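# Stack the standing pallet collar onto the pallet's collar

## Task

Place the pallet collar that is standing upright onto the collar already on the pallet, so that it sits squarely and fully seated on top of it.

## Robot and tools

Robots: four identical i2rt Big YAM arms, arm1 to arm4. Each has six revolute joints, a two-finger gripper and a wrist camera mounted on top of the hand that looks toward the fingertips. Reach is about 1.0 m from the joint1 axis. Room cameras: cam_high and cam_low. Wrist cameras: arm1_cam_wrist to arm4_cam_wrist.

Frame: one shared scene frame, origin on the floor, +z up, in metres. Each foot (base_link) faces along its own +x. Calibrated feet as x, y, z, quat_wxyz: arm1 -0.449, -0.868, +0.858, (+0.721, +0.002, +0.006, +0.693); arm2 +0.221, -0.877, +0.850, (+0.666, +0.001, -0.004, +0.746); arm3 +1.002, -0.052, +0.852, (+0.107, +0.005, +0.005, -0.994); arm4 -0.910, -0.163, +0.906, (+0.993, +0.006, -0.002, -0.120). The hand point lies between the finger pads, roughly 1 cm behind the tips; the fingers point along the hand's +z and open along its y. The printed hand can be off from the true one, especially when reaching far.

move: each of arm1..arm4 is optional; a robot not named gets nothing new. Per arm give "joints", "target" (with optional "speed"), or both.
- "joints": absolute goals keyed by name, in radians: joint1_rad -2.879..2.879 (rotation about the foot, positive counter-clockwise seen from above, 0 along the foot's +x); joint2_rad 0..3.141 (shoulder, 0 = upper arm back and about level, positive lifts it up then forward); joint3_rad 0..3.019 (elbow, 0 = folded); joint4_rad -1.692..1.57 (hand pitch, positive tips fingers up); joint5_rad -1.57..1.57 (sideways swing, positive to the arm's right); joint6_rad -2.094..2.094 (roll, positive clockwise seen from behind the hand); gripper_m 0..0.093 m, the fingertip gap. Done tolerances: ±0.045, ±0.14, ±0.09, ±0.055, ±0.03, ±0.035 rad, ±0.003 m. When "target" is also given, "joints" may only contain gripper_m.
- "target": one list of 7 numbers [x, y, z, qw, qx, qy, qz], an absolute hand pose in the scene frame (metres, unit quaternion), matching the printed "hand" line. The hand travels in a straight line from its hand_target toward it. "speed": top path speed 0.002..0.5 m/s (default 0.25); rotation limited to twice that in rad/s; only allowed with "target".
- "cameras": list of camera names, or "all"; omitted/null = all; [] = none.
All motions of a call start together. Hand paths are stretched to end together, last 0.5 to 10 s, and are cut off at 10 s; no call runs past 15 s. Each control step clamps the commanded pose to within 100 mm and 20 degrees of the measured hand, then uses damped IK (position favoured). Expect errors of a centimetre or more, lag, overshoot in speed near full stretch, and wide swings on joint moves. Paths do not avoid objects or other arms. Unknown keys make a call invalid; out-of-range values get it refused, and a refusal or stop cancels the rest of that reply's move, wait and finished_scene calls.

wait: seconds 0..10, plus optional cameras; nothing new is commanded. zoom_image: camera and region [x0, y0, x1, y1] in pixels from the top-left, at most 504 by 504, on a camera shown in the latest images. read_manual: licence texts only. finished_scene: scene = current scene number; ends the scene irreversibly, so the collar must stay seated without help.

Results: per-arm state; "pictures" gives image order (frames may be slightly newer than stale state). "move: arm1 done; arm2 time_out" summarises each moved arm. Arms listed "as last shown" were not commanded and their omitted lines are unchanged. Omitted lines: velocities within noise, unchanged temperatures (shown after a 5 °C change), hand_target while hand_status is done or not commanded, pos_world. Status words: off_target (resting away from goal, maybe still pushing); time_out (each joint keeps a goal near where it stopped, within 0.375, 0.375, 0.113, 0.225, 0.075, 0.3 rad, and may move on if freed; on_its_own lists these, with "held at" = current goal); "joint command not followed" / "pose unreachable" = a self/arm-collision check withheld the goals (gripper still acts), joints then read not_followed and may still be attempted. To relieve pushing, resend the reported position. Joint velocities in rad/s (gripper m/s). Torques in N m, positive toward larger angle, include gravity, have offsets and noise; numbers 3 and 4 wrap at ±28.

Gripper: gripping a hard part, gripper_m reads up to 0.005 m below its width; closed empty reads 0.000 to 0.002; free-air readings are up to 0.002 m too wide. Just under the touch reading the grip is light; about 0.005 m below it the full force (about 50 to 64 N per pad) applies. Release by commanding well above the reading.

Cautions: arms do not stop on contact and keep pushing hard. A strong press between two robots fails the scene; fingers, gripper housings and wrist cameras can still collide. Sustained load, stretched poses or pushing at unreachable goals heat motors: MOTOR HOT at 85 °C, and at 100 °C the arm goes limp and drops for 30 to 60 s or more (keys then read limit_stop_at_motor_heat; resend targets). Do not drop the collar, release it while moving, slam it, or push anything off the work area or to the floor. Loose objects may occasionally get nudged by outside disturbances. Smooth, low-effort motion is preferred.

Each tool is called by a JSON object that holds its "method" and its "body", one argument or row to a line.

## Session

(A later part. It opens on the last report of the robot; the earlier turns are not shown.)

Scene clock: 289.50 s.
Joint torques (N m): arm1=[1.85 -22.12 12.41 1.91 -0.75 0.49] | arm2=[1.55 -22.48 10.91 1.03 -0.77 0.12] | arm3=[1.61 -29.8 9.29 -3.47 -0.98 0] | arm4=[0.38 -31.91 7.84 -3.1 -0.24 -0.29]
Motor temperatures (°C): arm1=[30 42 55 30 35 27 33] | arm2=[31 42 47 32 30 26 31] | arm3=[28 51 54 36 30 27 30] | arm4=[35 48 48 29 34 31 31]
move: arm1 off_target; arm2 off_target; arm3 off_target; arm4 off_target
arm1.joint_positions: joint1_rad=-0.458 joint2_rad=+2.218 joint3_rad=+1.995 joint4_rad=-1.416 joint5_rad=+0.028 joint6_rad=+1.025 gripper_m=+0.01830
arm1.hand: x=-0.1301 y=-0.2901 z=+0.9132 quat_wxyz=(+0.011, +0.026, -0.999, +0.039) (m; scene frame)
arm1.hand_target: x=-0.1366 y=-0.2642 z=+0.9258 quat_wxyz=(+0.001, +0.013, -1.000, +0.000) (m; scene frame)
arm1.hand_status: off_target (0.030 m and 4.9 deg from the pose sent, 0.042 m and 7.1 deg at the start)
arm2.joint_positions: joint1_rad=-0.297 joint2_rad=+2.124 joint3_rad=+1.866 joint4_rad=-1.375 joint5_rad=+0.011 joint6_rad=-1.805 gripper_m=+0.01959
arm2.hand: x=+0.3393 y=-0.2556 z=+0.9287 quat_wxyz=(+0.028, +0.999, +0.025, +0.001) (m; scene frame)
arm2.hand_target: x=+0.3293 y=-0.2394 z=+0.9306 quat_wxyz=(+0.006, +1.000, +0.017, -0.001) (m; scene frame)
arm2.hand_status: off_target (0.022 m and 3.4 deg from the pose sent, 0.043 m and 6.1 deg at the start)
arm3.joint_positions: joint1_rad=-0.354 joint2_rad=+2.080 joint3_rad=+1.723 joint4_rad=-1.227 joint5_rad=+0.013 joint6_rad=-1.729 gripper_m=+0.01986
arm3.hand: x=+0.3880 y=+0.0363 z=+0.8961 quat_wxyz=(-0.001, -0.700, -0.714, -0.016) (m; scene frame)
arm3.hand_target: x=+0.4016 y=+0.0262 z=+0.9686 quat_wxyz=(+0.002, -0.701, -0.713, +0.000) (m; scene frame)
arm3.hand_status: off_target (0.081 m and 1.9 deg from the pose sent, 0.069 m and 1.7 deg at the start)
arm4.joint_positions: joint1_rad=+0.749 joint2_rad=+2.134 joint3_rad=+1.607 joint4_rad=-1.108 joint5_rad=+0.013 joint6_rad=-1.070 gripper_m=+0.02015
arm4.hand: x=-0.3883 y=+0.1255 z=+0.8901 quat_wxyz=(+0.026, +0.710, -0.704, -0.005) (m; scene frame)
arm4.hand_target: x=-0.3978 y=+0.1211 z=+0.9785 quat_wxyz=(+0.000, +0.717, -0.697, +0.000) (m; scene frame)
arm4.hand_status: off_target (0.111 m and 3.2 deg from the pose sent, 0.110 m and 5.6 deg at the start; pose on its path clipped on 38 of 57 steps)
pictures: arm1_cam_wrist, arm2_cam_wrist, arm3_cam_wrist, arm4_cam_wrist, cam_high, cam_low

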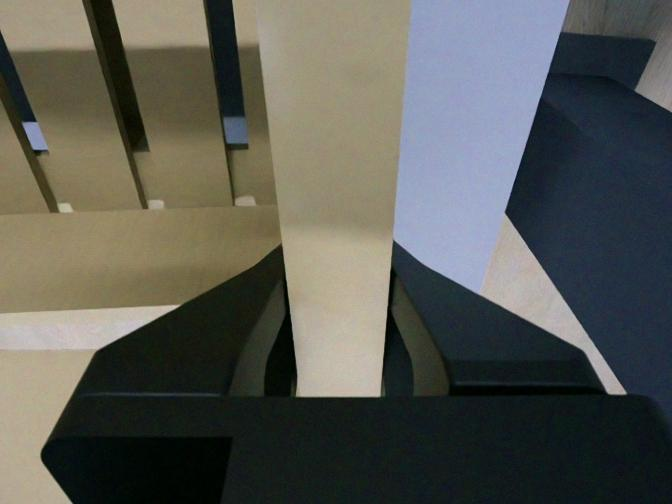

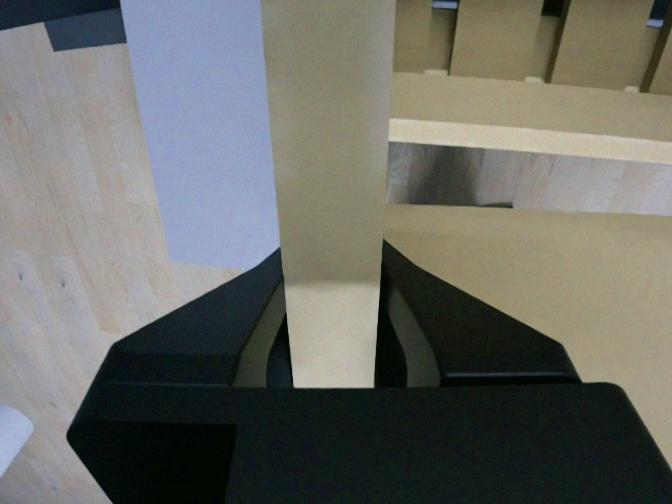

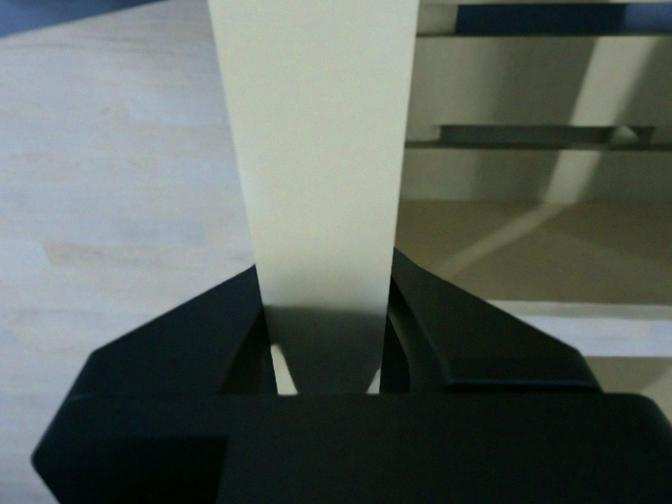

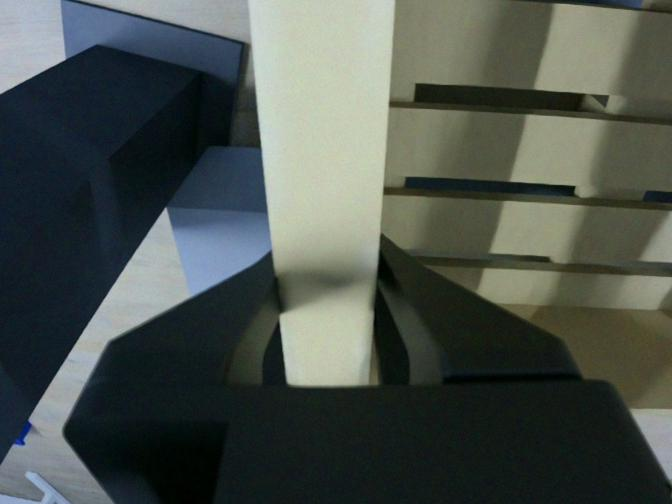

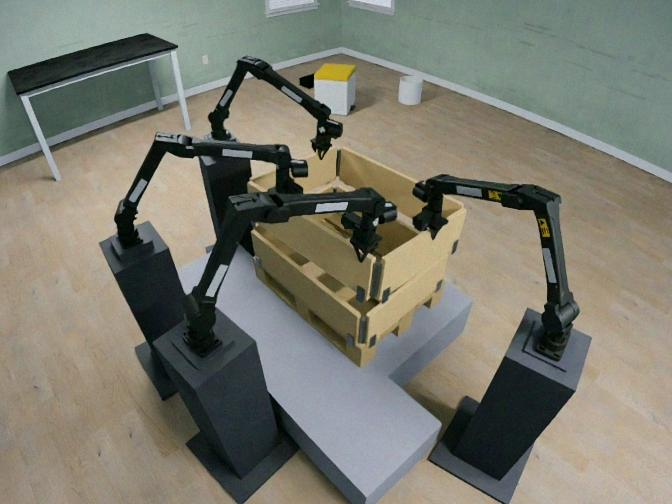

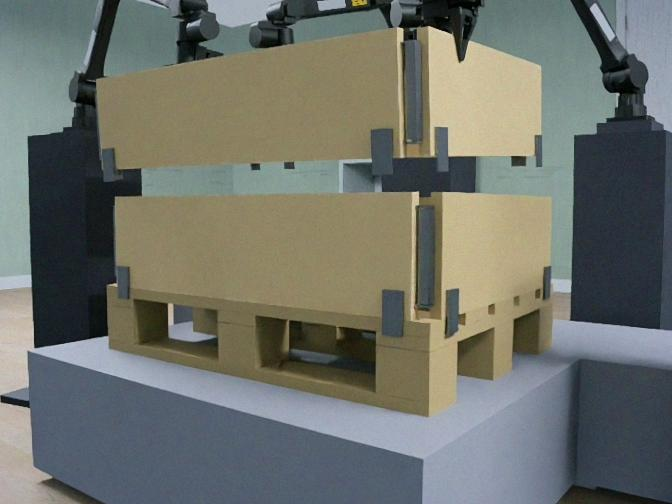

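{"method": "move", "body": {
  "arm1": {"target":[-0.158,-0.283,0.903,0,-0.013,1,0],"speed":0.05},
  "arm2": {"target":[0.306,-0.256,0.9,0,1,0.016,0],"speed":0.05},
  "arm3": {"target":[0.379,0.008,0.975,0,0.704,0.7102,0],"speed":0.05},
  "arm4": {"target":[-0.422,0.102,1.0,0,-0.7169,0.6972,0],"speed":0.05}
}}

{"method": "zoom_image", "body": {
  "camera": "cam_low",
  "region": [60, 20, 560, 360]
}}

{"method": "zoom_image", "body": {
  "camera": "cam_high",
  "region": [220, 130, 480, 380]
}}

{"method": "zoom_image", "body": {
  "camera": "arm1_cam_wrist",
  "region": [0, 150, 300, 504]
}}

{"method": "zoom_image", "body": {
  "camera": "arm2_cam_wrist",
  "region": [372, 0, 672, 360]
}}

{"method": "zoom_image", "body": {
  "camera": "arm3_cam_wrist",
  "region": [372, 150, 672, 504]
}}

{"method": "zoom_image", "body": {
  "camera": "arm4_cam_wrist",
  "region": [372, 150, 672, 504]
}}

Scene clock: 361.50 s.
Joint torques (N m): arm1=[3.14 -24.06 10.71 0.73 -0.36 0.68] | arm2=[2.84 -23.71 9.28 0.49 -0.62 0.41] | arm3=[2.61 -31.21 11.6 -4.38 -1.08 0.29] | arm4=[-0.09 -32.21 6.41 -3.34 -0.07 -0.16]
Motor temperatures (°C): arm1=[30 44 50 30 34 27 33] | arm2=[31 40 40 31 30 26 31] | arm3=[28 54 49 35 31 27 31] | arm4=[34 55 45 29 31 30 32]
Heat: arm1: hottest joint3_rad 50 °C; arm2: hottest joint2_rad 40 °C; arm3: hottest joint2_rad 54 °C; arm4: hottest joint2_rad 55 °C.
move: arm1 off_target; arm2 off_target; arm3 off_target; arm4 off_target
arm1.joint_positions: joint1_rad=-0.458 joint2_rad=+2.186 joint3_rad=+1.837 joint4_rad=-1.278 joint5_rad=+0.015 joint6_rad=+1.020 gripper_m=+0.01831
arm1.hand: x=-0.1412 y=-0.3062 z=+0.8756 quat_wxyz=(+0.013, +0.027, -0.999, +0.031) (m; scene frame)
arm1.hand_target: x=-0.1584 y=-0.2842 z=+0.9027 quat_wxyz=(+0.002, +0.014, -1.000, +0.000) (m; scene frame)
arm1.hand_status: off_target (0.040 m and 4.2 deg from the pose sent, 0.031 m and 4.9 deg at the start)
arm2.joint_positions: joint1_rad=-0.283 joint2_rad=+2.108 joint3_rad=+1.733 joint4_rad=-1.238 joint5_rad=+0.006 joint6_rad=-1.804 gripper_m=+0.01959
arm2.hand: x=+0.3276 y=-0.2671 z=+0.8901 quat_wxyz=(+0.018, +0.999, +0.032, +0.001) (m; scene frame)
arm2.hand_target: x=+0.3061 y=-0.2566 z=+0.8999 quat_wxyz=(+0.000, +1.000, +0.017, -0.001) (m; scene frame)
arm2.hand_status: off_target (0.026 m and 2.7 deg from the pose sent, 0.044 m and 3.4 deg at the start)
arm3.joint_positions: joint1_rad=-0.337 joint2_rad=+2.147 joint3_rad=+1.768 joint4_rad=-1.213 joint5_rad=+0.012 joint6_rad=-1.722 gripper_m=+0.01996
arm3.hand: x=+0.3726 y=+0.0277 z=+0.8713 quat_wxyz=(-0.004, -0.697, -0.717, -0.018) (m; scene frame)
arm3.hand_target: x=+0.3787 y=+0.0100 z=+0.9614 quat_wxyz=(+0.002, -0.703, -0.711, +0.003) (m; scene frame)
arm3.hand_status: off_target (0.106 m and 2.4 deg from the pose sent, 0.084 m and 1.9 deg at the start; pose on its path clipped on 23 of 46 steps)
arm4.joint_positions: joint1_rad=+0.749 joint2_rad=+2.112 joint3_rad=+1.495 joint4_rad=-1.008 joint5_rad=+0.005 joint6_rad=-1.099 gripper_m=+0.01997
arm4.hand: x=-0.4086 y=+0.1159 z=+0.8663 quat_wxyz=(+0.020, +0.720, -0.693, -0.008) (m; scene frame)
arm4.hand_target: x=-0.4170 y=+0.1073 z=+0.9527 quat_wxyz=(-0.001, +0.720, -0.694, -0.001) (m; scene frame)
arm4.hand_status: off_target (0.135 m and 2.6 deg from the pose sent, 0.117 m and 3.2 deg at the start; pose on its path clipped on 39 of 46 steps)
pictures: arm1_cam_wrist, arm2_cam_wrist, arm3_cam_wrist, arm4_cam_wrist, cam_high, cam_low

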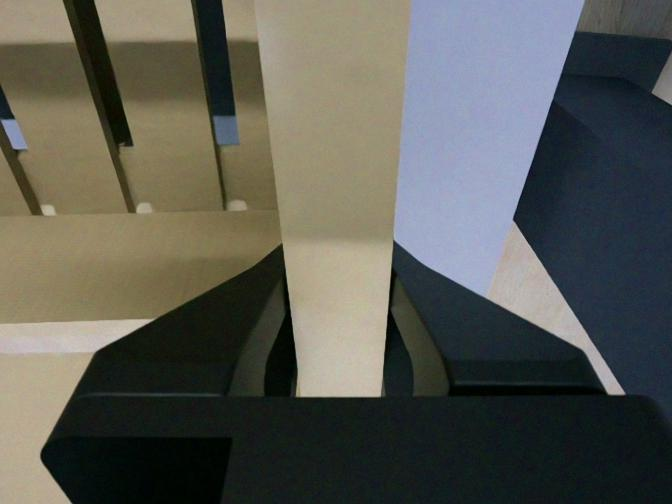

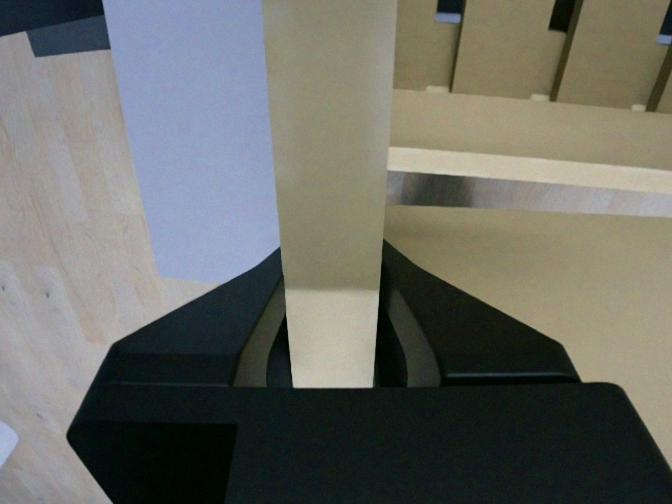

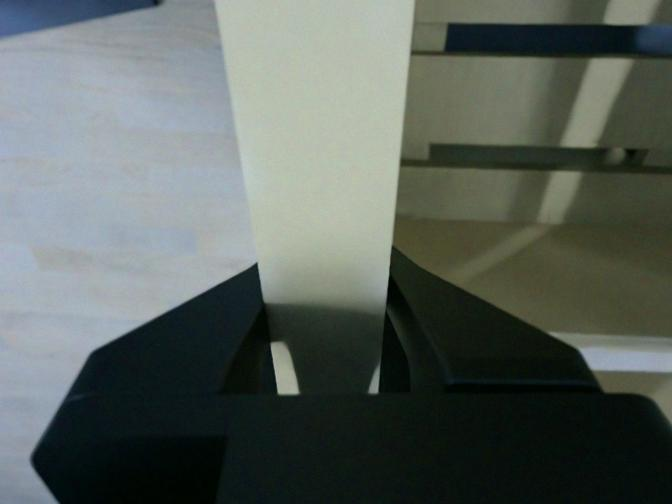

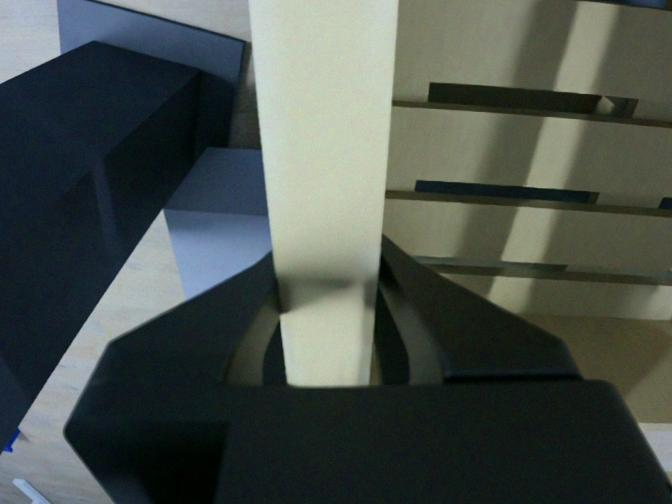

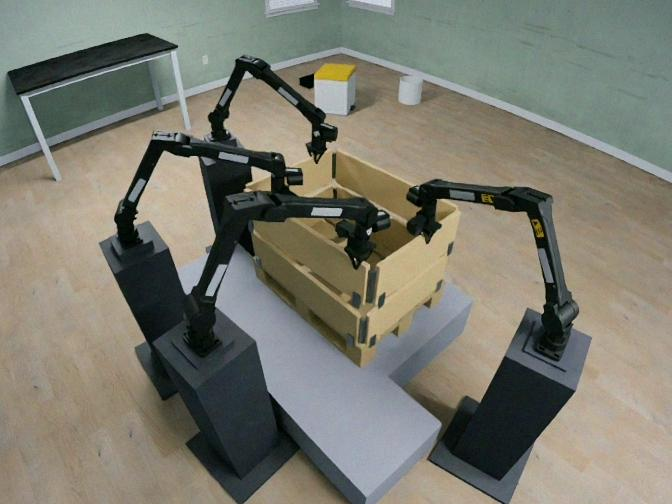

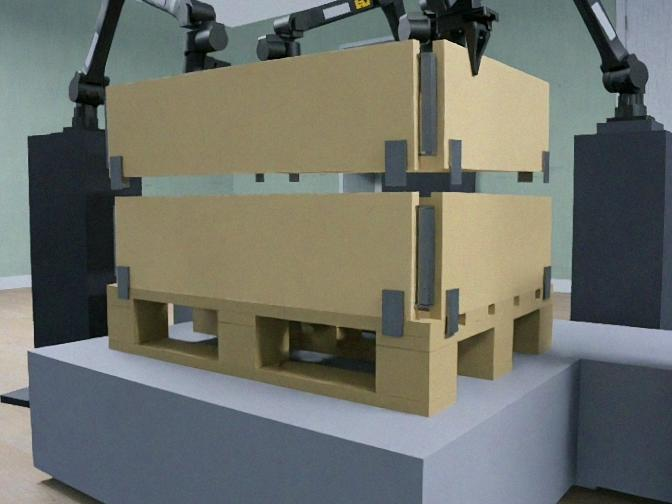

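Scaled by 1.008 from the camera's 672x504 image, which has a finer 960x720 frame.

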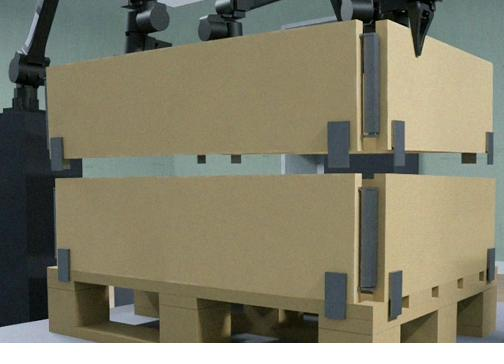

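Scaled by 1.938 from the camera's 672x504 image, which has a finer 960x720 frame.

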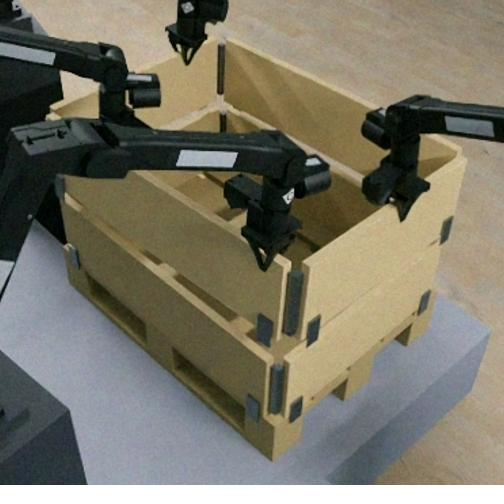

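Scaled by 1.424 from the camera's 672x504 image, which has a finer 960x720 frame.

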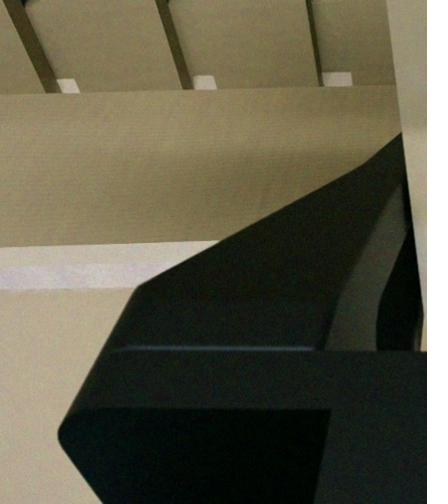

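Scaled by 1.400 from the camera's 672x504 image, which has a finer 960x720 frame.

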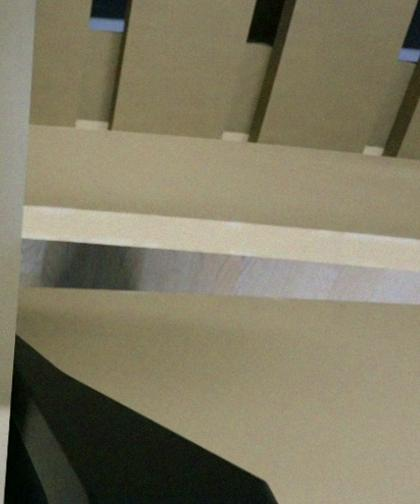

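Scaled by 1.424 from the camera's 672x504 image, which has a finer 960x720 frame.

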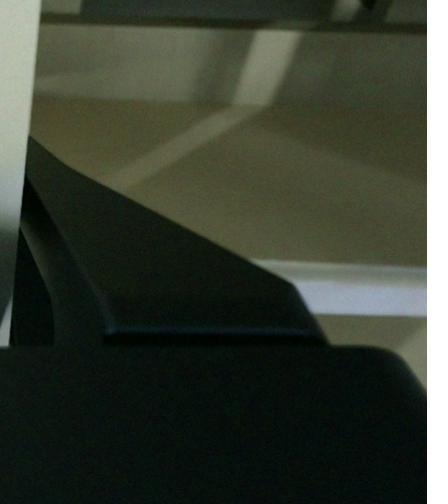

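Scaled by 1.424 from the camera's 672x504 image, which has a finer 960x720 frame.

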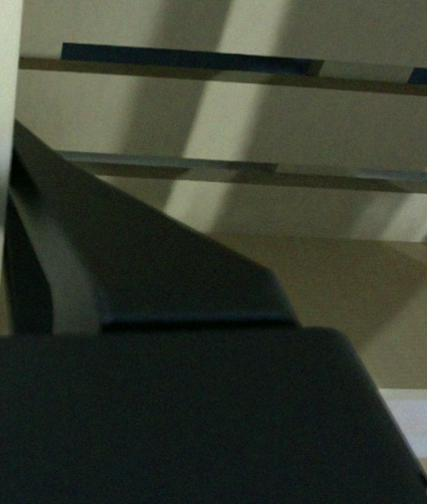

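{"method": "move", "body": {
  "arm1": {"target":[-0.168,-0.290,0.895,0,-0.007,1,0],"speed":0.04},
  "arm2": {"target":[0.297,-0.269,0.891,0,1,0.010,0],"speed":0.04},
  "arm3": {"target":[0.373,-0.006,0.953,0,0.7083,0.7059,0],"speed":0.04},
  "arm4": {"target":[-0.427,0.098,0.944,0,-0.7127,0.7015,0],"speed":0.04}
}}

{"method": "zoom_image", "body": {
  "camera": "cam_low",
  "region": [60, 20, 560, 360]
}}

{"method": "zoom_image", "body": {
  "camera": "cam_high",
  "region": [220, 130, 480, 380]
}}

{"method": "zoom_image", "body": {
  "camera": "arm1_cam_wrist",
  "region": [0, 150, 300, 504]
}}

{"method": "zoom_image", "body": {
  "camera": "arm2_cam_wrist",
  "region": [372, 0, 672, 360]
}}

{"method": "zoom_image", "body": {
  "camera": "arm3_cam_wrist",
  "region": [372, 150, 672, 504]
}}

Scene clock: 381.53 s.
Joint torques (N m): arm1=[3.78 -23.82 10.65 0.61 -0.3 0.87] | arm2=[3.14 -23.41 9.02 0.36 -0.63 0.48] | arm3=[2.67 -30.97 10.82 -4.08 -0.96 0.42] | arm4=[-0.15 -30.92 5.57 -3.11 -0.03 0.01]
Motor temperatures (°C): arm1=[30 49 49 30 33 28 33] | arm2=[31 41 38 31 30 26 32] | arm3=[28 51 51 36 32 27 31] | arm4=[34 56 44 29 31 30 32]
move: arm1 off_target; arm2 off_target; arm3 off_target; arm4 off_target
arm1.joint_positions: joint1_rad=-0.457 joint2_rad=+2.167 joint3_rad=+1.775 joint4_rad=-1.237 joint5_rad=+0.012 joint6_rad=+1.022 gripper_m=+0.01831
arm1.hand: x=-0.1478 y=-0.3157 z=+0.8657 quat_wxyz=(+0.015, +0.027, -0.999, +0.031) (m; scene frame)
arm1.hand_target: x=-0.1684 y=-0.2912 z=+0.8947 quat_wxyz=(+0.002, +0.008, -1.000, -0.001) (m; scene frame)
arm1.hand_status: off_target (0.044 m and 4.5 deg from the pose sent, 0.037 m and 4.5 deg at the start)
arm2.joint_positions: joint1_rad=-0.276 joint2_rad=+2.084 joint3_rad=+1.663 joint4_rad=-1.192 joint5_rad=+0.005 joint6_rad=-1.789 gripper_m=+0.01959
arm2.hand: x=+0.3205 y=-0.2797 z=+0.8797 quat_wxyz=(+0.017, +0.999, +0.028, +0.001) (m; scene frame)
arm2.hand_target: x=+0.2969 y=-0.2698 z=+0.8909 quat_wxyz=(+0.001, +1.000, +0.011, -0.002) (m; scene frame)
arm2.hand_status: off_target (0.028 m and 2.9 deg from the pose sent, 0.031 m and 3.2 deg at the start)
arm3.joint_positions: joint1_rad=-0.312 joint2_rad=+2.166 joint3_rad=+1.774 joint4_rad=-1.196 joint5_rad=+0.010 joint6_rad=-1.697 gripper_m=+0.01996
arm3.hand: x=+0.3665 y=+0.0121 z=+0.8614 quat_wxyz=(-0.003, -0.697, -0.717, -0.016) (m; scene frame)
arm3.hand_target: x=+0.3728 y=-0.0050 z=+0.9459 quat_wxyz=(+0.002, -0.708, -0.707, +0.002) (m; scene frame)
arm3.hand_status: off_target (0.094 m and 2.6 deg from the pose sent, 0.088 m and 2.8 deg at the start)
arm4.joint_positions: joint1_rad=+0.744 joint2_rad=+2.102 joint3_rad=+1.443 joint4_rad=-0.955 joint5_rad=+0.011 joint6_rad=-1.099 gripper_m=+0.01960
arm4.hand: x=-0.4152 y=+0.1078 z=+0.8558 quat_wxyz=(+0.016, +0.719, -0.695, -0.003) (m; scene frame)
arm4.hand_target: x=-0.4250 y=+0.0986 z=+0.9327 quat_wxyz=(+0.000, +0.713, -0.702, +0.002) (m; scene frame)
arm4.hand_status: off_target (0.089 m and 2.1 deg from the pose sent, 0.082 m and 2.8 deg at the start)
pictures: arm1_cam_wrist, arm2_cam_wrist, arm3_cam_wrist, arm4_cam_wrist, cam_high, cam_low

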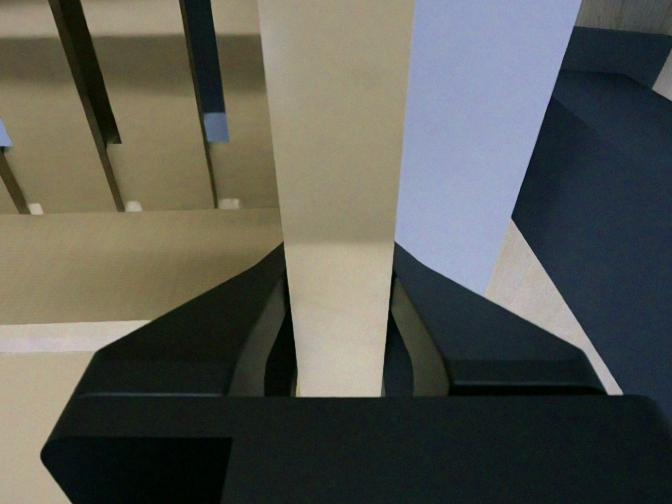

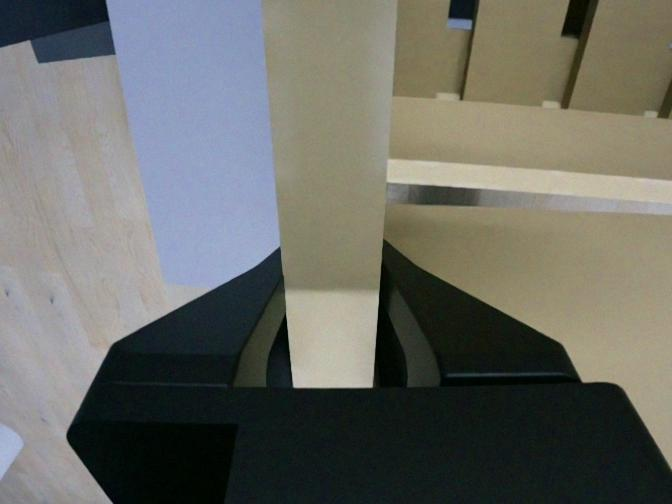

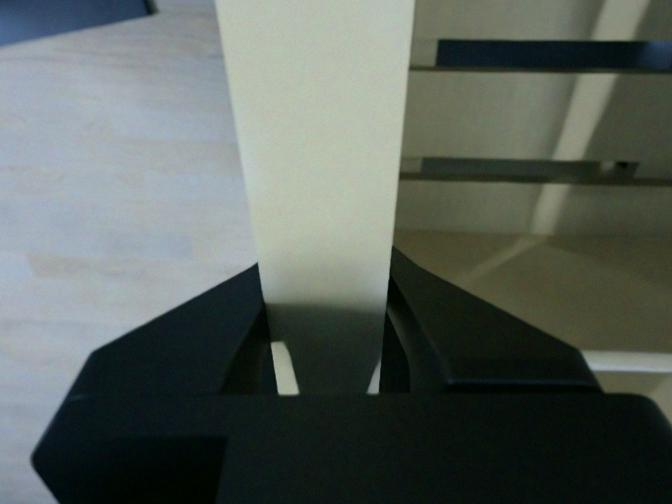

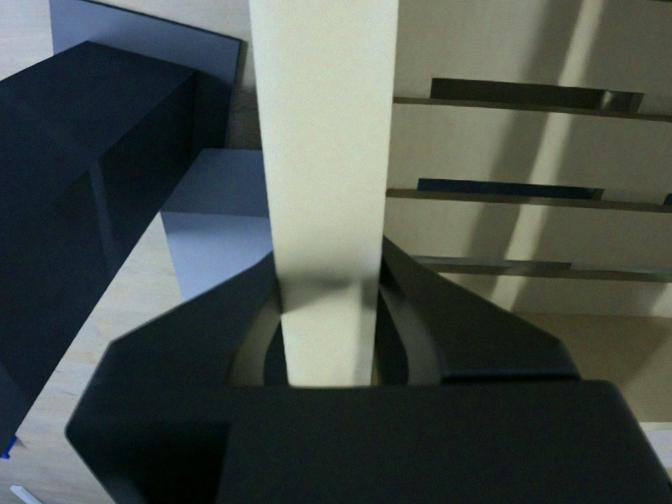

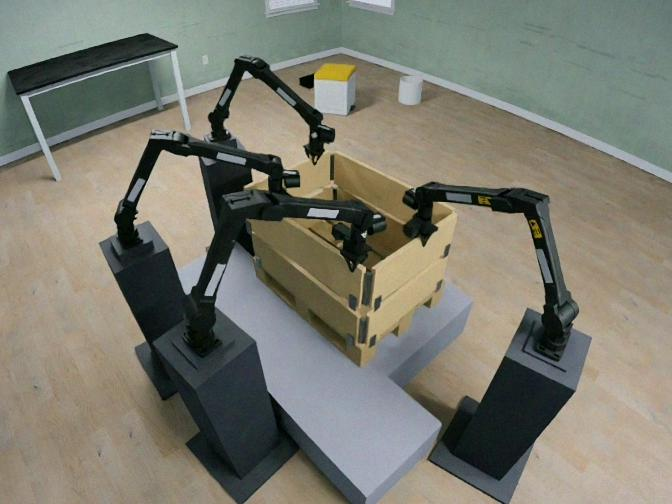

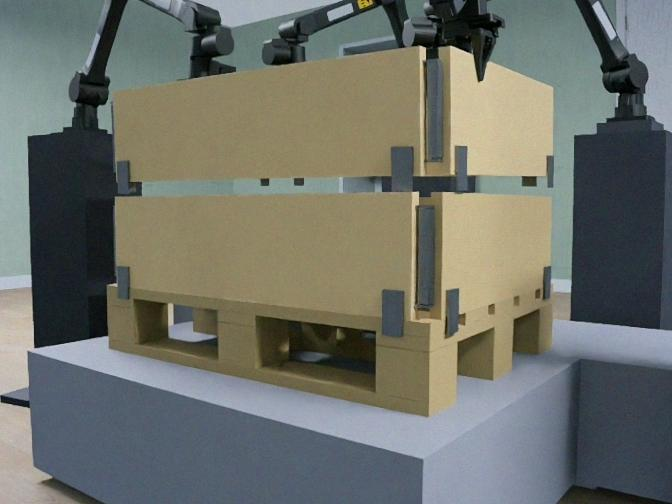

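Scaled by 1.008 from the camera's 672x504 image, which has a finer 960x720 frame.

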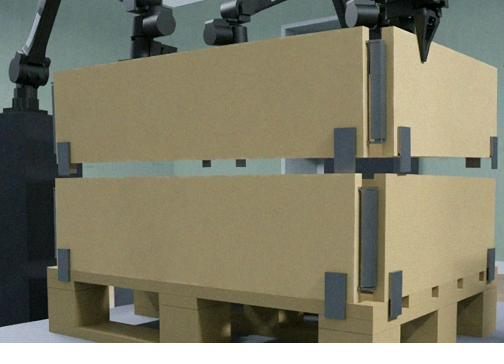

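Scaled by 1.938 from the camera's 672x504 image, which has a finer 960x720 frame.

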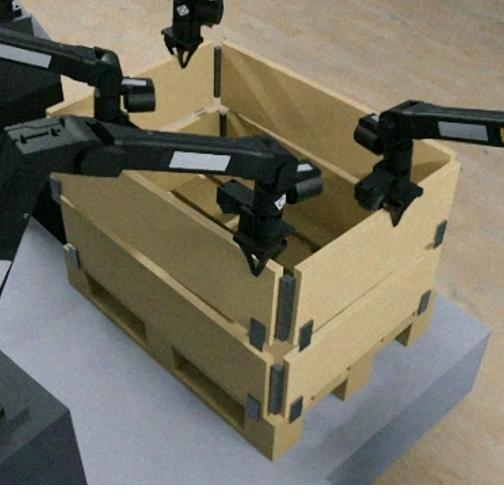

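Scaled by 1.424 from the camera's 672x504 image, which has a finer 960x720 frame.

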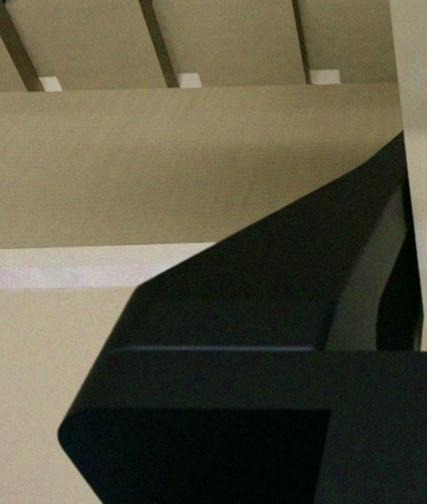

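Scaled by 1.400 from the camera's 672x504 image, which has a finer 960x720 frame.

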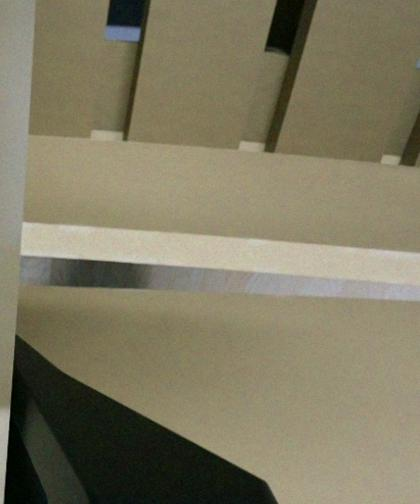

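Scaled by 1.424 from the camera's 672x504 image, which has a finer 960x720 frame.

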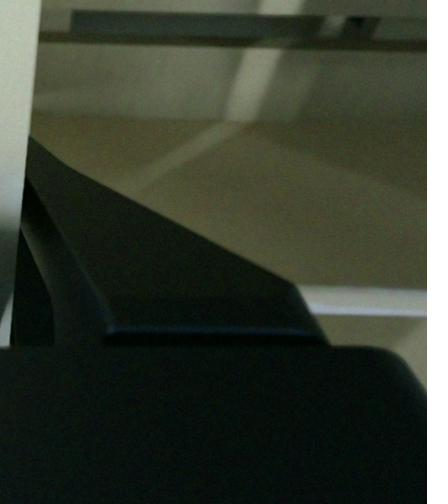

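{"method": "move", "body": {
  "arm1": {"target":[-0.176,-0.286,0.907,0,0.006,1,0],"speed":0.04},
  "arm2": {"target":[0.290,-0.277,0.903,0,1,-0.003,0],"speed":0.04},
  "arm3": {"target":[0.373,-0.0155,0.958,0,0.7175,0.6965,0],"speed":0.04},
  "arm4": {"target":[-0.423,0.109,0.945,0,-0.7034,0.7108,0],"speed":0.04}
}}

{"method": "zoom_image", "body": {
  "camera": "cam_low",
  "region": [60, 20, 560, 360]
}}

{"method": "zoom_image", "body": {
  "camera": "cam_high",
  "region": [220, 130, 480, 380]
}}

{"method": "zoom_image", "body": {
  "camera": "arm2_cam_wrist",
  "region": [372, 0, 672, 360]
}}

Scene clock: 395.63 s.
Joint torques (N m): arm1=[4.13 -24.18 11.96 -0.02 -0.29 0.99] | arm2=[3.19 -24.23 9.32 -0.01 -0.6 0.56] | arm3=[2.84 -31.38 10.89 -4.36 -0.87 0.55] | arm4=[1.03 -29.92 8.09 -3.66 -0.15 0.19]
move: arm1 off_target; arm2 off_target; arm3 off_target; arm4 off_target
arm1.joint_positions: joint1_rad=-0.448 joint2_rad=+2.161 joint3_rad=+1.771 joint4_rad=-1.244 joint5_rad=+0.011 joint6_rad=+1.048 gripper_m=+0.01830
arm1.hand: x=-0.1542 y=-0.3154 z=+0.8684 quat_wxyz=(+0.016, +0.019, -0.999, +0.033) (m; scene frame)
arm1.hand_target: x=-0.1763 y=-0.2881 z=+0.9064 quat_wxyz=(+0.003, -0.005, -1.000, -0.001) (m; scene frame)
arm1.hand_status: off_target (0.053 m and 5.0 deg from the pose sent, 0.058 m and 5.4 deg at the start)
arm2.joint_positions: joint1_rad=-0.267 joint2_rad=+2.063 joint3_rad=+1.636 joint4_rad=-1.184 joint5_rad=+0.005 joint6_rad=-1.763 gripper_m=+0.01959
arm2.hand: x=+0.3142 y=-0.2858 z=+0.8825 quat_wxyz=(+0.017, +1.000, +0.019, +0.001) (m; scene frame)
arm2.hand_target: x=+0.2906 y=-0.2759 z=+0.9028 quat_wxyz=(-0.004, +1.000, -0.002, -0.001) (m; scene frame)
arm2.hand_status: off_target (0.033 m and 3.2 deg from the pose sent, 0.038 m and 4.0 deg at the start)
arm3.joint_positions: joint1_rad=-0.300 joint2_rad=+2.166 joint3_rad=+1.777 joint4_rad=-1.196 joint5_rad=+0.007 joint6_rad=-1.671 gripper_m=+0.01996
arm3.hand: x=+0.3645 y=+0.0042 z=+0.8623 quat_wxyz=(-0.002, -0.702, -0.712, -0.014) (m; scene frame)
arm3.hand_target: x=+0.3727 y=-0.0142 z=+0.9501 quat_wxyz=(+0.002, -0.717, -0.697, +0.002) (m; scene frame)
arm3.hand_status: off_target (0.098 m and 3.0 deg from the pose sent, 0.101 m and 3.8 deg at the start)
arm4.joint_positions: joint1_rad=+0.744 joint2_rad=+2.102 joint3_rad=+1.443 joint4_rad=-0.953 joint5_rad=+0.010 joint6_rad=-1.081 gripper_m=+0.01953
arm4.hand: x=-0.4150 y=+0.1083 z=+0.8558 quat_wxyz=(+0.015, +0.712, -0.702, -0.003) (m; scene frame)
arm4.hand_target: x=-0.4222 y=+0.1091 z=+0.9352 quat_wxyz=(-0.001, +0.704, -0.710, +0.000) (m; scene frame)
arm4.hand_status: off_target (0.090 m and 2.3 deg from the pose sent, 0.090 m and 3.1 deg at the start)
pictures: arm1_cam_wrist, arm2_cam_wrist, arm3_cam_wrist, arm4_cam_wrist, cam_high, cam_low

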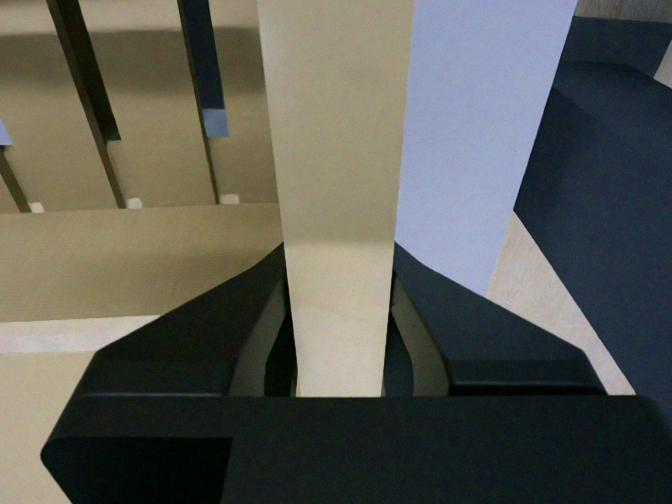

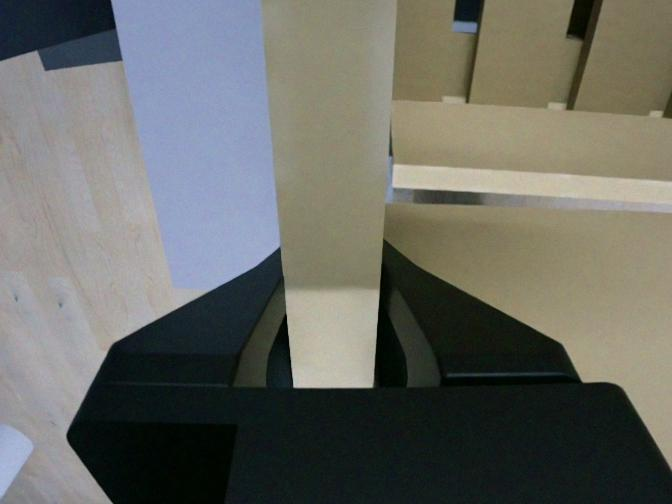

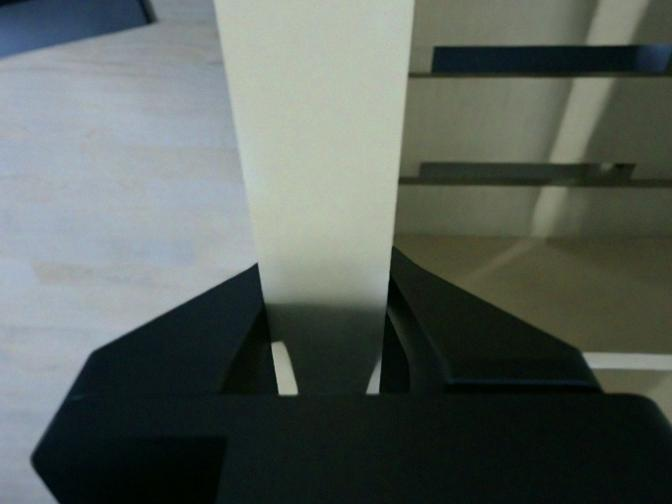

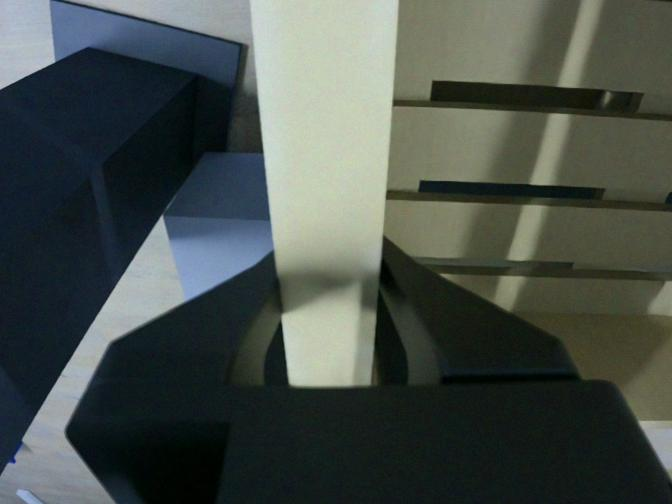

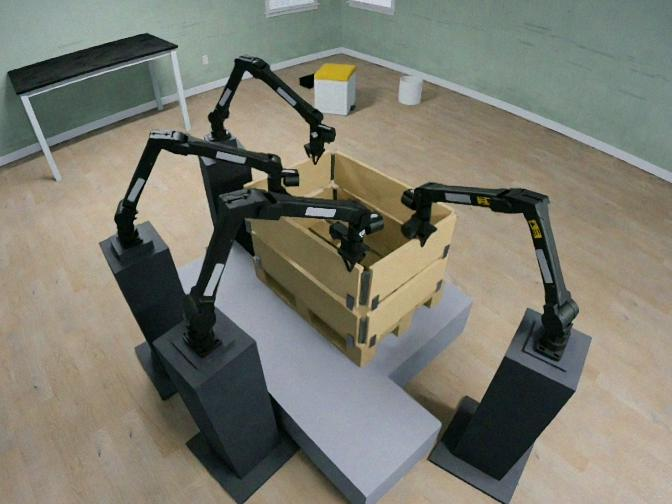

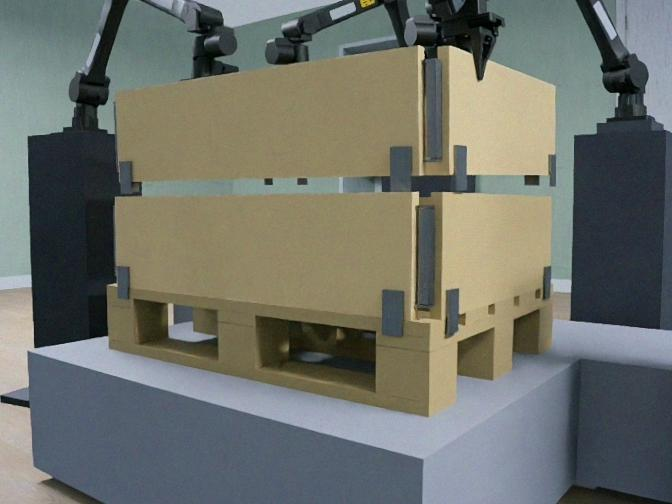

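Scaled by 1.008 from the camera's 672x504 image, which has a finer 960x720 frame.

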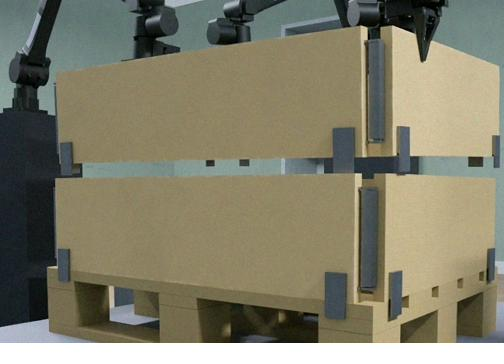

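Scaled by 1.938 from the camera's 672x504 image, which has a finer 960x720 frame.

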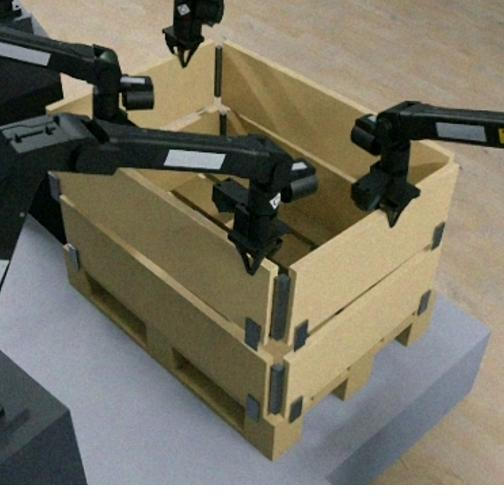

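Scaled by 1.400 from the camera's 672x504 image, which has a finer 960x720 frame.

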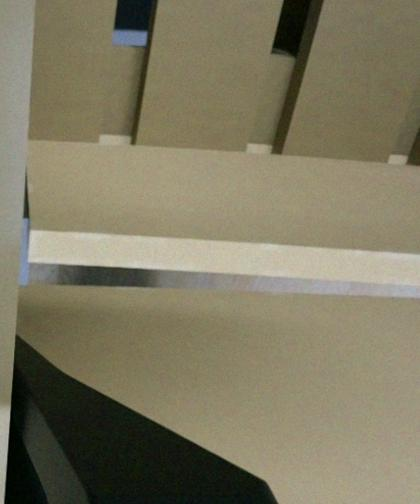

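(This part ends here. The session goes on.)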